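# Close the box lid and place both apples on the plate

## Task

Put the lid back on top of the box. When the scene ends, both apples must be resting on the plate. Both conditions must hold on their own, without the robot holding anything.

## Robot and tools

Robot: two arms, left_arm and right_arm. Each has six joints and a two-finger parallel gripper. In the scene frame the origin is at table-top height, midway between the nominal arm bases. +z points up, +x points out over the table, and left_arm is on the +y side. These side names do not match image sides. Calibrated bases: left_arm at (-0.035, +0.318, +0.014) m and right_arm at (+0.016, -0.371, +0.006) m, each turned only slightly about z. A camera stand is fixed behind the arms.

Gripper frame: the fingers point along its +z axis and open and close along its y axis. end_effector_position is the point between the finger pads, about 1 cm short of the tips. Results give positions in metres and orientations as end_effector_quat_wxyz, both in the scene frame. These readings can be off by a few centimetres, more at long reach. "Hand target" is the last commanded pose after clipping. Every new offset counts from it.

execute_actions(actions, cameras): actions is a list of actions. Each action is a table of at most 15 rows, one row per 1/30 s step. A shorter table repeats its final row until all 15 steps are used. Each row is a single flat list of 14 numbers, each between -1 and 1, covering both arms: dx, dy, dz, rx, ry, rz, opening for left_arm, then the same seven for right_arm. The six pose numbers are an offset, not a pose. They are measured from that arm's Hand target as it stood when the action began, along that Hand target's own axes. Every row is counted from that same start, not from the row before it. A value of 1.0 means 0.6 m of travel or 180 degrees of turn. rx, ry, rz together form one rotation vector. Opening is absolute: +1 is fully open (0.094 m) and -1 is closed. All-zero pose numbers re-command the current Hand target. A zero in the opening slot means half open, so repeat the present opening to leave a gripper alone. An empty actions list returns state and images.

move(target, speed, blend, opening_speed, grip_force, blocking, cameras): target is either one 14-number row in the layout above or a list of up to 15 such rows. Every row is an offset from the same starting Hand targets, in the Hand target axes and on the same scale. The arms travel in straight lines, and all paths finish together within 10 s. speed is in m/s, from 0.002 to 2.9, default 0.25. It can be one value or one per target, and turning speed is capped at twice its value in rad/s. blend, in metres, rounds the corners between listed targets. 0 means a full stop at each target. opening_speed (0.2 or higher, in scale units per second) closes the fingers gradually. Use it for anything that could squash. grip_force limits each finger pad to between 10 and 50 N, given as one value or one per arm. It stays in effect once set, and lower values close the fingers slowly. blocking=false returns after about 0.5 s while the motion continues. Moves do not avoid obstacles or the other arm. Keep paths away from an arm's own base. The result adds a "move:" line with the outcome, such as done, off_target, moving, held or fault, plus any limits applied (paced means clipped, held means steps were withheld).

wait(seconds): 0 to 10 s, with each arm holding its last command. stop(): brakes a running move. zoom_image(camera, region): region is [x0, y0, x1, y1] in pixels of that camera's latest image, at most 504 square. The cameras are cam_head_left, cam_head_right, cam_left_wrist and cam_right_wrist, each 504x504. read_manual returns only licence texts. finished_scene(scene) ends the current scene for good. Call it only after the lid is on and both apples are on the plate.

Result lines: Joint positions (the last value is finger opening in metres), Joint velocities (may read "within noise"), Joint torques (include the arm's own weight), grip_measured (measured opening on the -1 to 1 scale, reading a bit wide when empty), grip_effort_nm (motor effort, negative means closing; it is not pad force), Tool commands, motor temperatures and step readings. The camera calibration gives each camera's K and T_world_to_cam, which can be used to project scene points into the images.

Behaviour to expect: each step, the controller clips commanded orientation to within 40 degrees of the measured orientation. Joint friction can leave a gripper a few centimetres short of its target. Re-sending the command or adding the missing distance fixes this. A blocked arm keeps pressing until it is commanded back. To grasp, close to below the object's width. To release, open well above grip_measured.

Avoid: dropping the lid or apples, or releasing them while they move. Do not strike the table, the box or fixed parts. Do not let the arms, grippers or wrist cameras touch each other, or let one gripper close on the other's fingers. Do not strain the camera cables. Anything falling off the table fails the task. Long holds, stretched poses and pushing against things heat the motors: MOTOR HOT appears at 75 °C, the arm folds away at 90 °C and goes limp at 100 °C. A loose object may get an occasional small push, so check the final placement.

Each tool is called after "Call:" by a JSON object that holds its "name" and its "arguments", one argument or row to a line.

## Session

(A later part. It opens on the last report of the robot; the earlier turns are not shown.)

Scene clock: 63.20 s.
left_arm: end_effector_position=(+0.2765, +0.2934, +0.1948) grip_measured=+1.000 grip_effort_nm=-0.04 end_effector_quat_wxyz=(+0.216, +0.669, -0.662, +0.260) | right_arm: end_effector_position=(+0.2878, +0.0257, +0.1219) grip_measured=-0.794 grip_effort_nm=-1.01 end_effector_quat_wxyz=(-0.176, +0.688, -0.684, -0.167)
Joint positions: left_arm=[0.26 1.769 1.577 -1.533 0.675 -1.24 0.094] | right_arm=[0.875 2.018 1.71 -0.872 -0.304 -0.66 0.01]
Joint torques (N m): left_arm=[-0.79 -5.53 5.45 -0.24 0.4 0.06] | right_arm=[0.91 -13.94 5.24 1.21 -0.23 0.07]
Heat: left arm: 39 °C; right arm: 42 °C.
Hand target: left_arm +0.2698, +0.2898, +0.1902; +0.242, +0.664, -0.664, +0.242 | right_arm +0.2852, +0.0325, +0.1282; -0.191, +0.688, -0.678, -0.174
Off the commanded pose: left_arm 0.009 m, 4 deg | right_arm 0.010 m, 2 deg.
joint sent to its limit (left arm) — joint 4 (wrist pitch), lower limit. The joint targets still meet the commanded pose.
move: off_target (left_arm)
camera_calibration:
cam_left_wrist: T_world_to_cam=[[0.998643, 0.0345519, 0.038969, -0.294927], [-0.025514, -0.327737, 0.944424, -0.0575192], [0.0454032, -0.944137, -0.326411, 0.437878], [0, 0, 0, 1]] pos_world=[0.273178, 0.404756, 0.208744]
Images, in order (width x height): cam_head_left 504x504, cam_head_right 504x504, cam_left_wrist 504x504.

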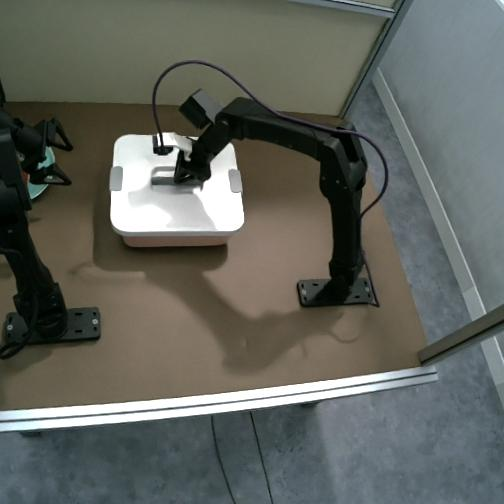

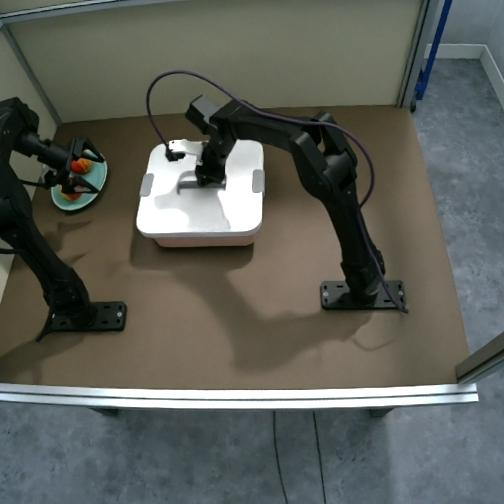

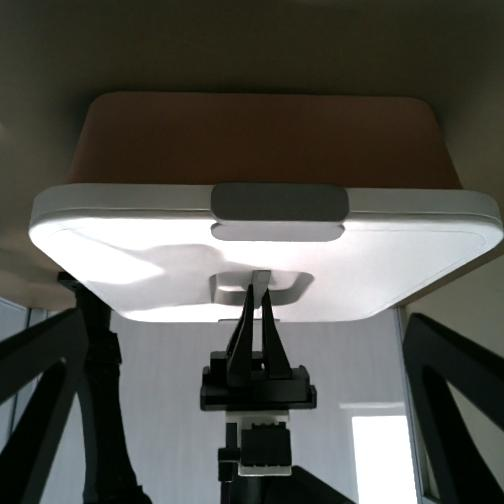

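Call:
{"name": "move", "arguments": {
  "target": [0,0,0,0,0,0,1, 0.0066,0,0.0115,0,0,0,-1],
  "speed": 0.03,
  "cameras": ["cam_left_wrist","cam_head_left","cam_head_right"]
}}

Scene clock: 64.13 s.
left_arm: end_effector_position=(+0.2765, +0.2934, +0.1948) grip_measured=+1.000 grip_effort_nm=-0.04 end_effector_quat_wxyz=(+0.216, +0.669, -0.662, +0.260) | right_arm: end_effector_position=(+0.2878, +0.0264, +0.1193) grip_measured=-0.794 grip_effort_nm=-1.01 end_effector_quat_wxyz=(-0.178, +0.688, -0.683, -0.168)
Joint positions: left_arm=[0.26 1.769 1.577 -1.533 0.675 -1.24 0.094] | right_arm=[0.875 2.018 1.698 -0.856 -0.307 -0.659 0.01]
Joint torques (N m): left_arm=[-0.8 -5.6 5.48 -0.24 0.41 0.05] | right_arm=[0.87 -13.6 4.23 1.34 -0.21 0.06]
Heat: left arm: 38 °C; right arm: 42 °C.
Hand target: left_arm +0.2698, +0.2898, +0.1902; +0.242, +0.664, -0.664, +0.242 | right_arm +0.2854, +0.0324, +0.1202; -0.191, +0.688, -0.678, -0.174
Off the commanded pose: left_arm 0.009 m, 4 deg | right_arm 0.007 m, 2 deg.
joint sent to its limit (left arm) — joint 4 (wrist pitch), lower limit. The joint targets still meet the commanded pose.
move: off_target (left_arm)
camera_calibration:
cam_left_wrist: T_world_to_cam=[[0.998643, 0.0345519, 0.038969, -0.294927], [-0.025514, -0.327737, 0.944424, -0.0575192], [0.0454032, -0.944137, -0.326411, 0.437878], [0, 0, 0, 1]] pos_world=[0.273178, 0.404756, 0.208744]
Images, in order (width x height): cam_head_left 504x504, cam_head_right 504x504, cam_left_wrist 504x504.

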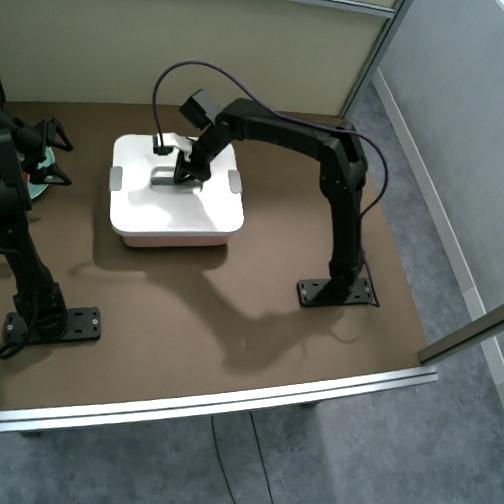

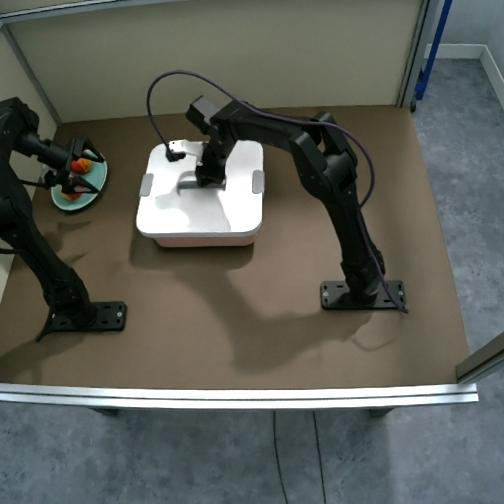

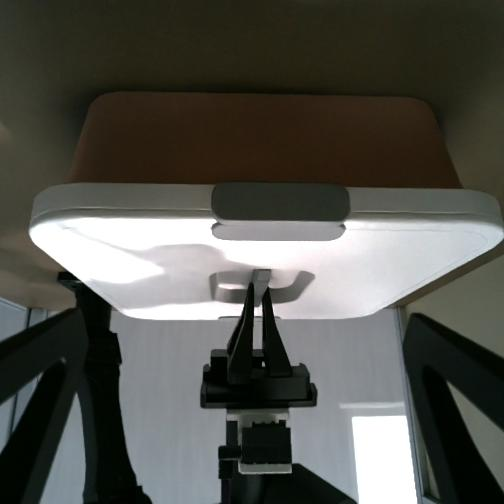

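Call:
{"name": "move", "arguments": {
  "target": [0,0,0,0,0,0,1, 0.0066,0,0.0115,0,0,0,-1],
  "speed": 0.03,
  "cameras": ["cam_left_wrist","cam_head_left","cam_head_right"]
}}

Call:
{"name": "zoom_image", "arguments": {
  "camera": "cam_left_wrist",
  "region": [0, 120, 180, 300]
}}

Call:
{"name": "zoom_image", "arguments": {
  "camera": "cam_left_wrist",
  "region": [324, 120, 504, 300]
}}

Call:
{"name": "zoom_image", "arguments": {
  "camera": "cam_head_left",
  "region": [100, 120, 250, 270]
}}

Call:
{"name": "zoom_image", "arguments": {
  "camera": "cam_head_right",
  "region": [120, 120, 270, 270]
}}

Scene clock: 65.43 s.
left_arm: end_effector_position=(+0.2765, +0.2934, +0.1948) grip_measured=+1.000 grip_effort_nm=-0.04 end_effector_quat_wxyz=(+0.216, +0.669, -0.662, +0.260) | right_arm: end_effector_position=(+0.2882, +0.0280, +0.1192) grip_measured=-0.794 grip_effort_nm=-1.01 end_effector_quat_wxyz=(-0.186, +0.687, -0.681, -0.171)
Joint positions: left_arm=[0.26 1.769 1.577 -1.533 0.675 -1.24 0.094] | right_arm=[0.875 2.009 1.677 -0.826 -0.311 -0.659 0.01]
Joint torques (N m): left_arm=[-0.81 -5.56 5.45 -0.25 0.41 0.06] | right_arm=[0.84 -12.4 3.9 1.36 -0.17 0.05]
Heat: left arm: 38 °C; right arm: 42 °C.
Hand target: left_arm +0.2698, +0.2898, +0.1902; +0.242, +0.664, -0.664, +0.242 | right_arm +0.2857, +0.0325, +0.1124; -0.191, +0.688, -0.678, -0.174
Off the commanded pose: left_arm 0.009 m, 4 deg | right_arm 0.009 m, 1 deg.
joint sent to its limit (left arm) — joint 4 (wrist pitch), lower limit. The joint targets still meet the commanded pose.
move: off_target (left_arm)
camera_calibration:
cam_left_wrist: T_world_to_cam=[[0.998643, 0.0345519, 0.038969, -0.294927], [-0.025514, -0.327737, 0.944424, -0.0575192], [0.0454032, -0.944137, -0.326411, 0.437878], [0, 0, 0, 1]] pos_world=[0.273178, 0.404756, 0.208744]
Images, in order (width x height): cam_head_left 504x504, cam_head_right 504x504, cam_left_wrist 504x504.

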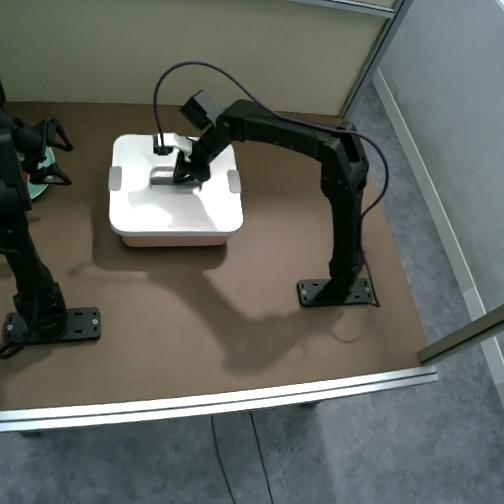

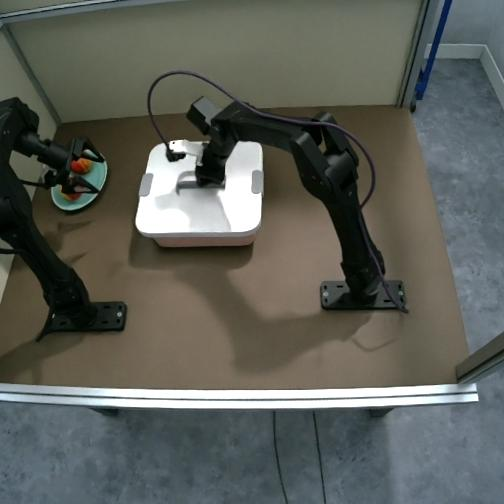

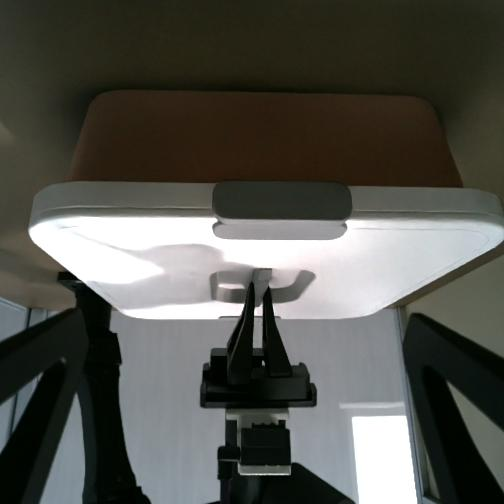

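Scaled by 2.800.

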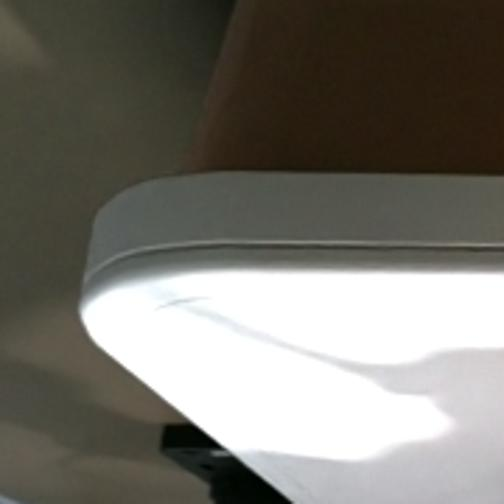

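Scaled by 2.800.

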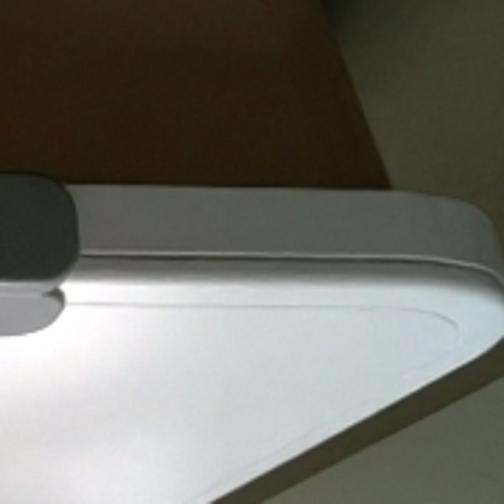

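Scaled by 3.360.

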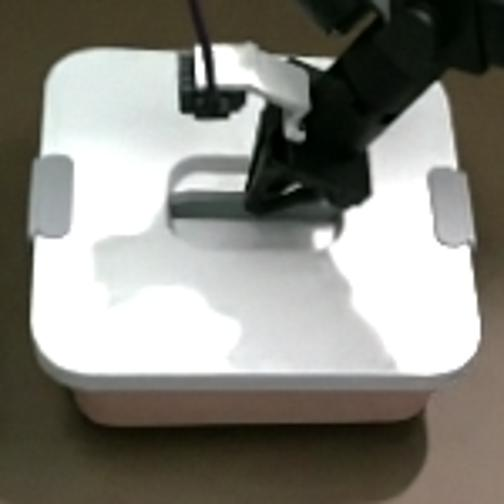

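Scaled by 3.360.

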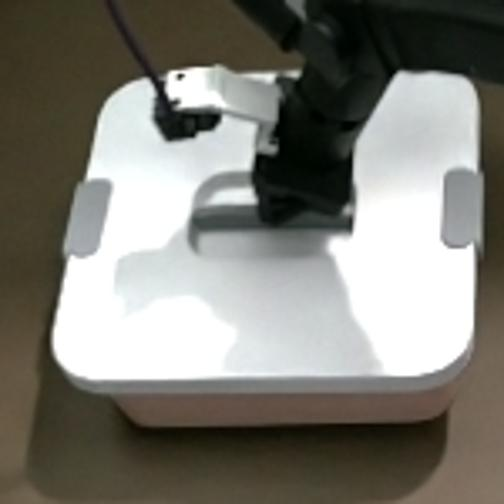

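Call:
{"name": "move", "arguments": {
  "target": [0,0,0,0,0,0,1, -0.0058,0,-0.0101,0,0,0,-1],
  "speed": 0.03,
  "cameras": ["cam_left_wrist","cam_head_left","cam_head_right"]
}}

Call:
{"name": "zoom_image", "arguments": {
  "camera": "cam_head_left",
  "region": [105, 190, 185, 270]
}}

Call:
{"name": "zoom_image", "arguments": {
  "camera": "cam_head_left",
  "region": [185, 190, 265, 270]
}}

Call:
{"name": "zoom_image", "arguments": {
  "camera": "cam_head_right",
  "region": [125, 190, 205, 270]
}}

Call:
{"name": "zoom_image", "arguments": {
  "camera": "cam_head_right",
  "region": [200, 190, 280, 270]
}}

Scene clock: 66.73 s.
left_arm: end_effector_position=(+0.2765, +0.2934, +0.1948) grip_measured=+1.000 grip_effort_nm=-0.04 end_effector_quat_wxyz=(+0.216, +0.669, -0.662, +0.260) | right_arm: end_effector_position=(+0.2881, +0.0280, +0.1194) grip_measured=-0.794 grip_effort_nm=-1.01 end_effector_quat_wxyz=(-0.186, +0.687, -0.681, -0.171)
Joint positions: left_arm=[0.26 1.769 1.577 -1.533 0.675 -1.24 0.094] | right_arm=[0.875 2.008 1.677 -0.827 -0.311 -0.659 0.01]
Joint torques (N m): left_arm=[-0.79 -5.53 5.45 -0.26 0.41 0.05] | right_arm=[0.88 -12.71 5.49 1.14 -0.17 0.06]
Heat: left arm: 38 °C; right arm: 42 °C.
Hand target: left_arm +0.2698, +0.2898, +0.1902; +0.242, +0.664, -0.664, +0.242 | right_arm +0.2855, +0.0325, +0.1194; -0.191, +0.688, -0.678, -0.174
Off the commanded pose: left_arm 0.009 m, 4 deg | right_arm 0.005 m, 1 deg.
joint sent to its limit (left arm) — joint 4 (wrist pitch), lower limit. The joint targets still meet the commanded pose.
move: off_target (left_arm)
camera_calibration:
cam_left_wrist: T_world_to_cam=[[0.998643, 0.0345519, 0.038969, -0.294927], [-0.025514, -0.327737, 0.944424, -0.0575192], [0.0454032, -0.944137, -0.326411, 0.437878], [0, 0, 0, 1]] pos_world=[0.273178, 0.404756, 0.208744]
Images, in order (width x height): cam_head_left 504x504, cam_head_right 504x504, cam_left_wrist 504x504.

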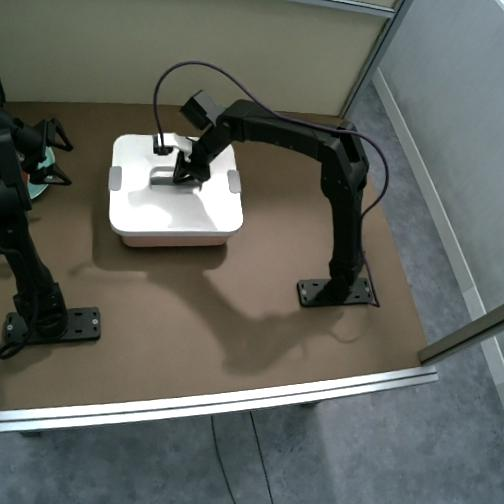

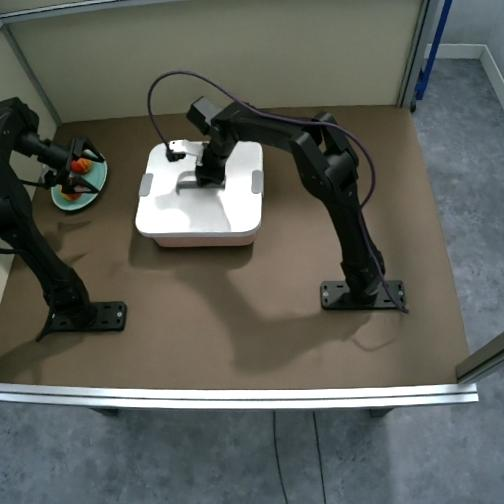

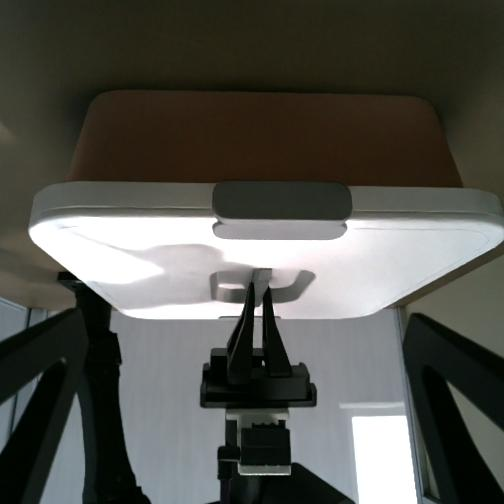

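Scaled by 6.300.

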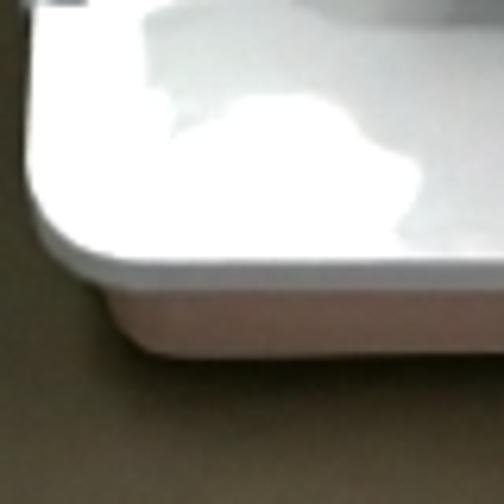

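Scaled by 6.300.

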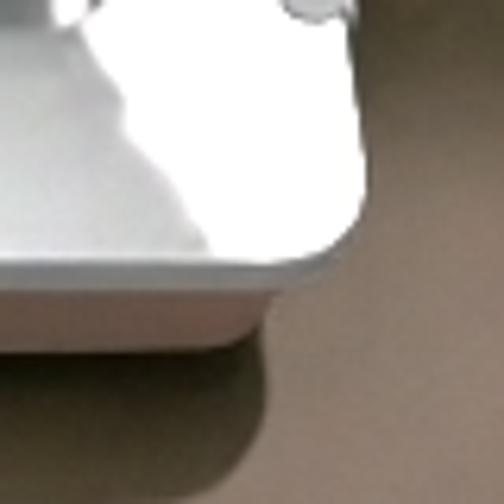

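Scaled by 6.300.

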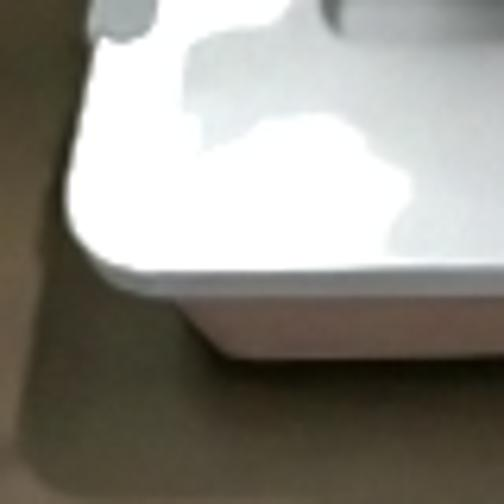

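Scaled by 6.300.

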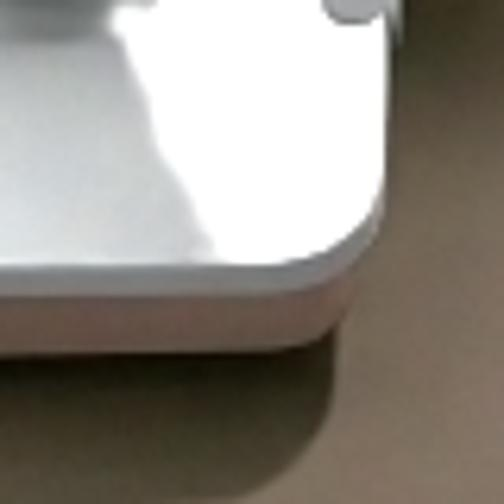

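Call:
{"name": "move", "arguments": {
  "target": [0,0,0,0,0,0,1, 0,0,0,0,0,0,-0.4],
  "speed": 0.03,
  "opening_speed": 0.5,
  "cameras": ["cam_left_wrist","cam_right_wrist","cam_head_right"]
}}

Scene clock: 68.70 s.
left_arm: end_effector_position=(+0.2765, +0.2934, +0.1948) grip_measured=+1.000 grip_effort_nm=-0.04 end_effector_quat_wxyz=(+0.216, +0.669, -0.662, +0.260) | right_arm: end_effector_position=(+0.2885, +0.0284, +0.1194) grip_measured=-0.402 grip_effort_nm=0.10 end_effector_quat_wxyz=(-0.188, +0.687, -0.681, -0.171)
Joint positions: left_arm=[0.26 1.769 1.577 -1.533 0.675 -1.24 0.094] | right_arm=[0.875 2.009 1.677 -0.824 -0.311 -0.658 0.028]
Joint torques (N m): left_arm=[-0.81 -5.55 5.46 -0.25 0.41 0.06] | right_arm=[0.88 -12.75 5.48 1.12 -0.17 0.06]
Heat: left arm: 38 °C; right arm: 42 °C.
Hand target: left_arm +0.2698, +0.2898, +0.1902; +0.242, +0.664, -0.664, +0.242 | right_arm +0.2855, +0.0325, +0.1194; -0.191, +0.688, -0.678, -0.174
Off the commanded pose: left_arm 0.009 m, 4 deg | right_arm 0.005 m, 1 deg.
joint sent to its limit (left arm) — joint 4 (wrist pitch), lower limit. The joint targets still meet the commanded pose.
move: off_target (left_arm)
camera_calibration:
cam_left_wrist: T_world_to_cam=[[0.998643, 0.0345519, 0.038969, -0.294927], [-0.025514, -0.327737, 0.944424, -0.0575192], [0.0454032, -0.944137, -0.326411, 0.437878], [0, 0, 0, 1]] pos_world=[0.273178, 0.404756, 0.208744]
cam_right_wrist: T_world_to_cam=[[0.997857, 0.0528916, 0.0385304, -0.296679], [0.0518496, -0.998275, 0.0275598, 0.0383239], [0.0399216, -0.025503, -0.998877, 0.226337], [0, 0, 0, 1]] pos_world=[0.285021, 0.0597219, 0.236458]
Images, in order (width x height): cam_head_right 504x504, cam_left_wrist 504x504, cam_right_wrist 504x504.

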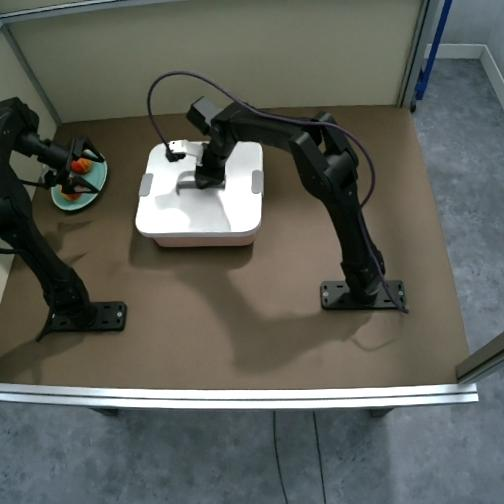

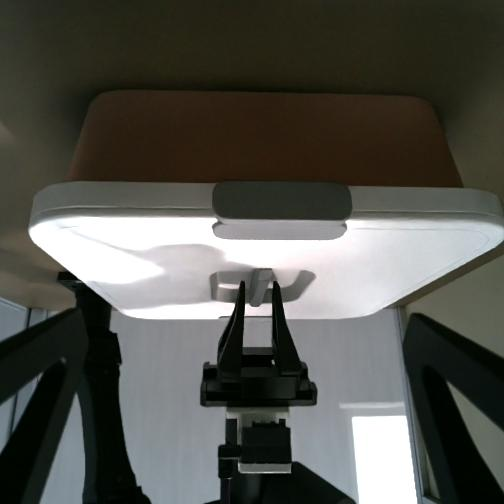

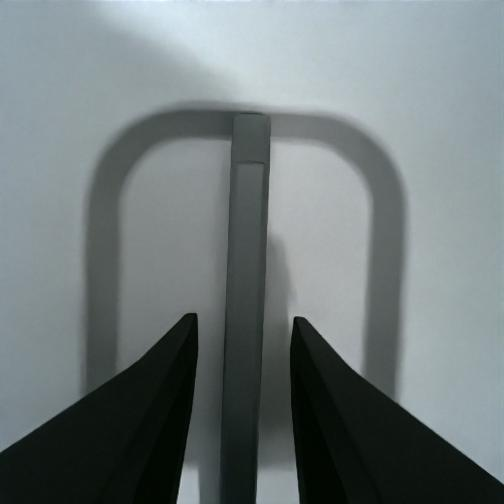

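Call:
{"name": "move", "arguments": {
  "target": [0,0,0,0,0,0,1, 0,0,-0.15,0,0,0,-0.4],
  "speed": 0.12,
  "cameras": ["all"]
}}

Scene clock: 70.43 s.
left_arm: end_effector_position=(+0.2765, +0.2934, +0.1948) grip_measured=+1.000 grip_effort_nm=-0.04 end_effector_quat_wxyz=(+0.216, +0.669, -0.662, +0.260) | right_arm: end_effector_position=(+0.2826, -0.0167, +0.1725) grip_measured=-0.401 grip_effort_nm=0.10 end_effector_quat_wxyz=(-0.164, +0.688, -0.689, -0.162)
Joint positions: left_arm=[0.26 1.769 1.577 -1.533 0.675 -1.24 0.094] | right_arm=[0.816 1.908 1.77 -1.087 -0.316 -0.716 0.028]
Joint torques (N m): left_arm=[-0.8 -5.56 5.42 -0.25 0.42 0.05] | right_arm=[-0.46 -14.16 8.61 0.85 -0.4 -0.08]
Heat: left arm: 38 °C; right arm: 42 °C.
Hand target: left_arm +0.2698, +0.2898, +0.1902; +0.242, +0.664, -0.664, +0.242 | right_arm +0.2836, -0.0124, +0.1974; -0.191, +0.688, -0.678, -0.174
Off the commanded pose: left_arm 0.009 m, 4 deg | right_arm 0.025 m, 4 deg.
joint sent to its limit (left arm) — joint 4 (wrist pitch), lower limit. The joint targets still meet the commanded pose.
move: off_target (left_arm, right_arm)
camera_calibration:
cam_left_wrist: T_world_to_cam=[[0.998643, 0.0345519, 0.038969, -0.294927], [-0.025514, -0.327737, 0.944424, -0.0575192], [0.0454032, -0.944137, -0.326411, 0.437878], [0, 0, 0, 1]] pos_world=[0.273178, 0.404756, 0.208744]
cam_right_wrist: T_world_to_cam=[[0.998735, 0.0485299, 0.0131533, -0.286305], [0.0474167, -0.996077, 0.0747201, -0.0147007], [0.0167278, -0.0740019, -0.997118, 0.283851], [0, 0, 0, 1]] pos_world=[0.281892, 0.0202568, 0.287897]

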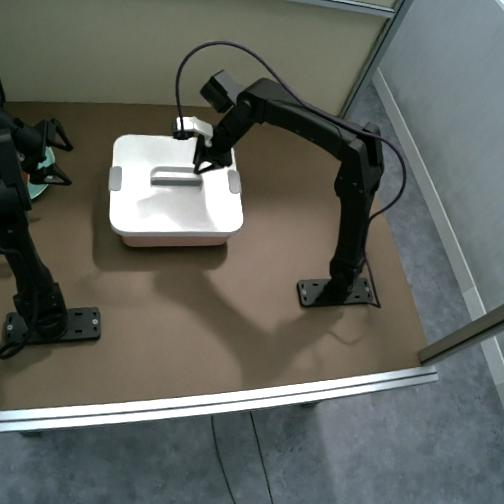

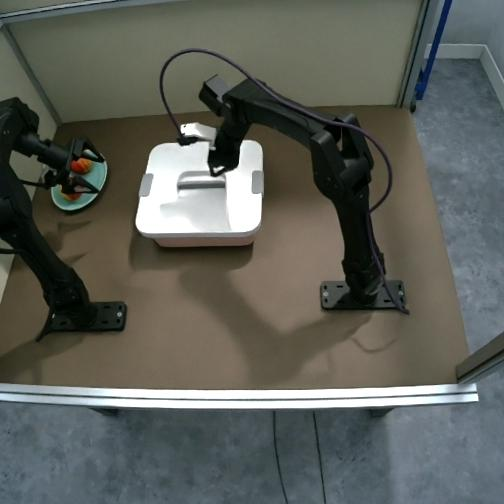

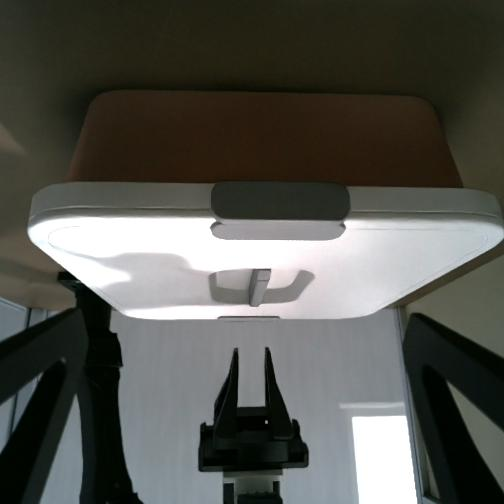

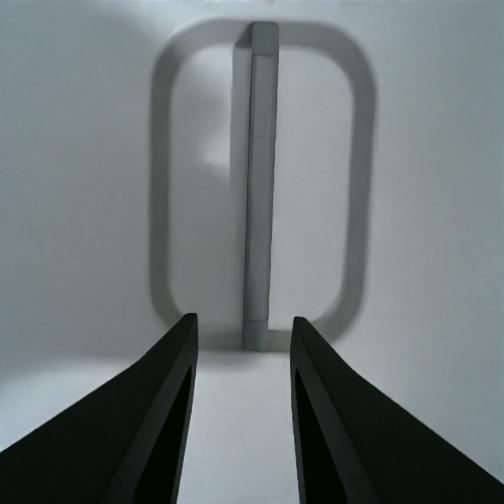

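Call:
{"name": "zoom_image", "arguments": {
  "camera": "cam_head_right",
  "region": [30, 120, 130, 220]
}}

Call:
{"name": "zoom_image", "arguments": {
  "camera": "cam_head_right",
  "region": [120, 120, 270, 270]
}}

Scaled by 5.040.

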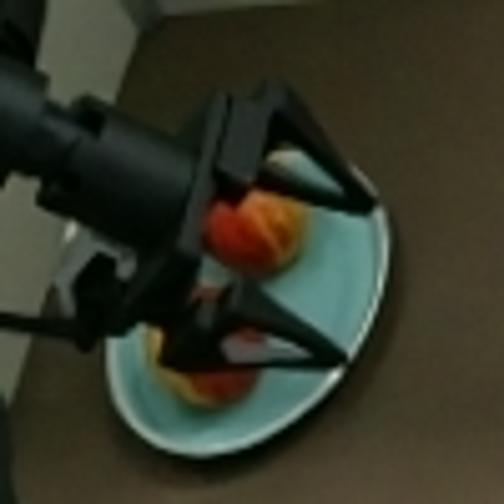

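Scaled by 3.360.

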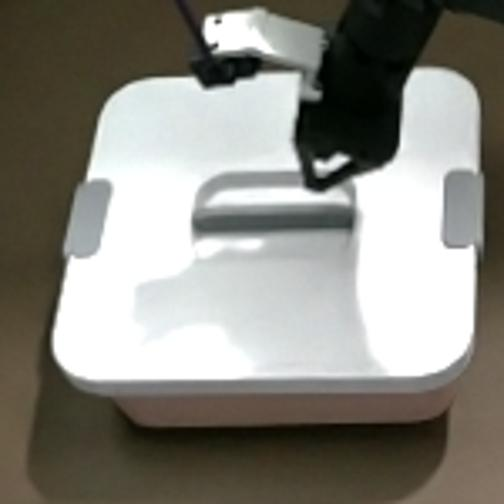

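Call:
{"name": "zoom_image", "arguments": {
  "camera": "cam_head_left",
  "region": [0, 100, 100, 200]
}}

Scaled by 5.040.

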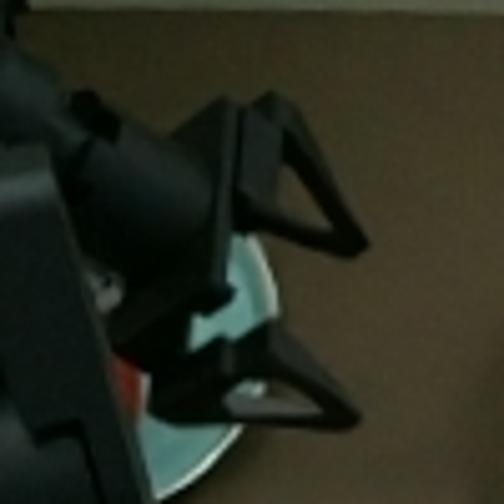

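Call:
{"name": "finished_scene", "arguments": {
  "scene": 1
}}

The scene is finished: the task was done.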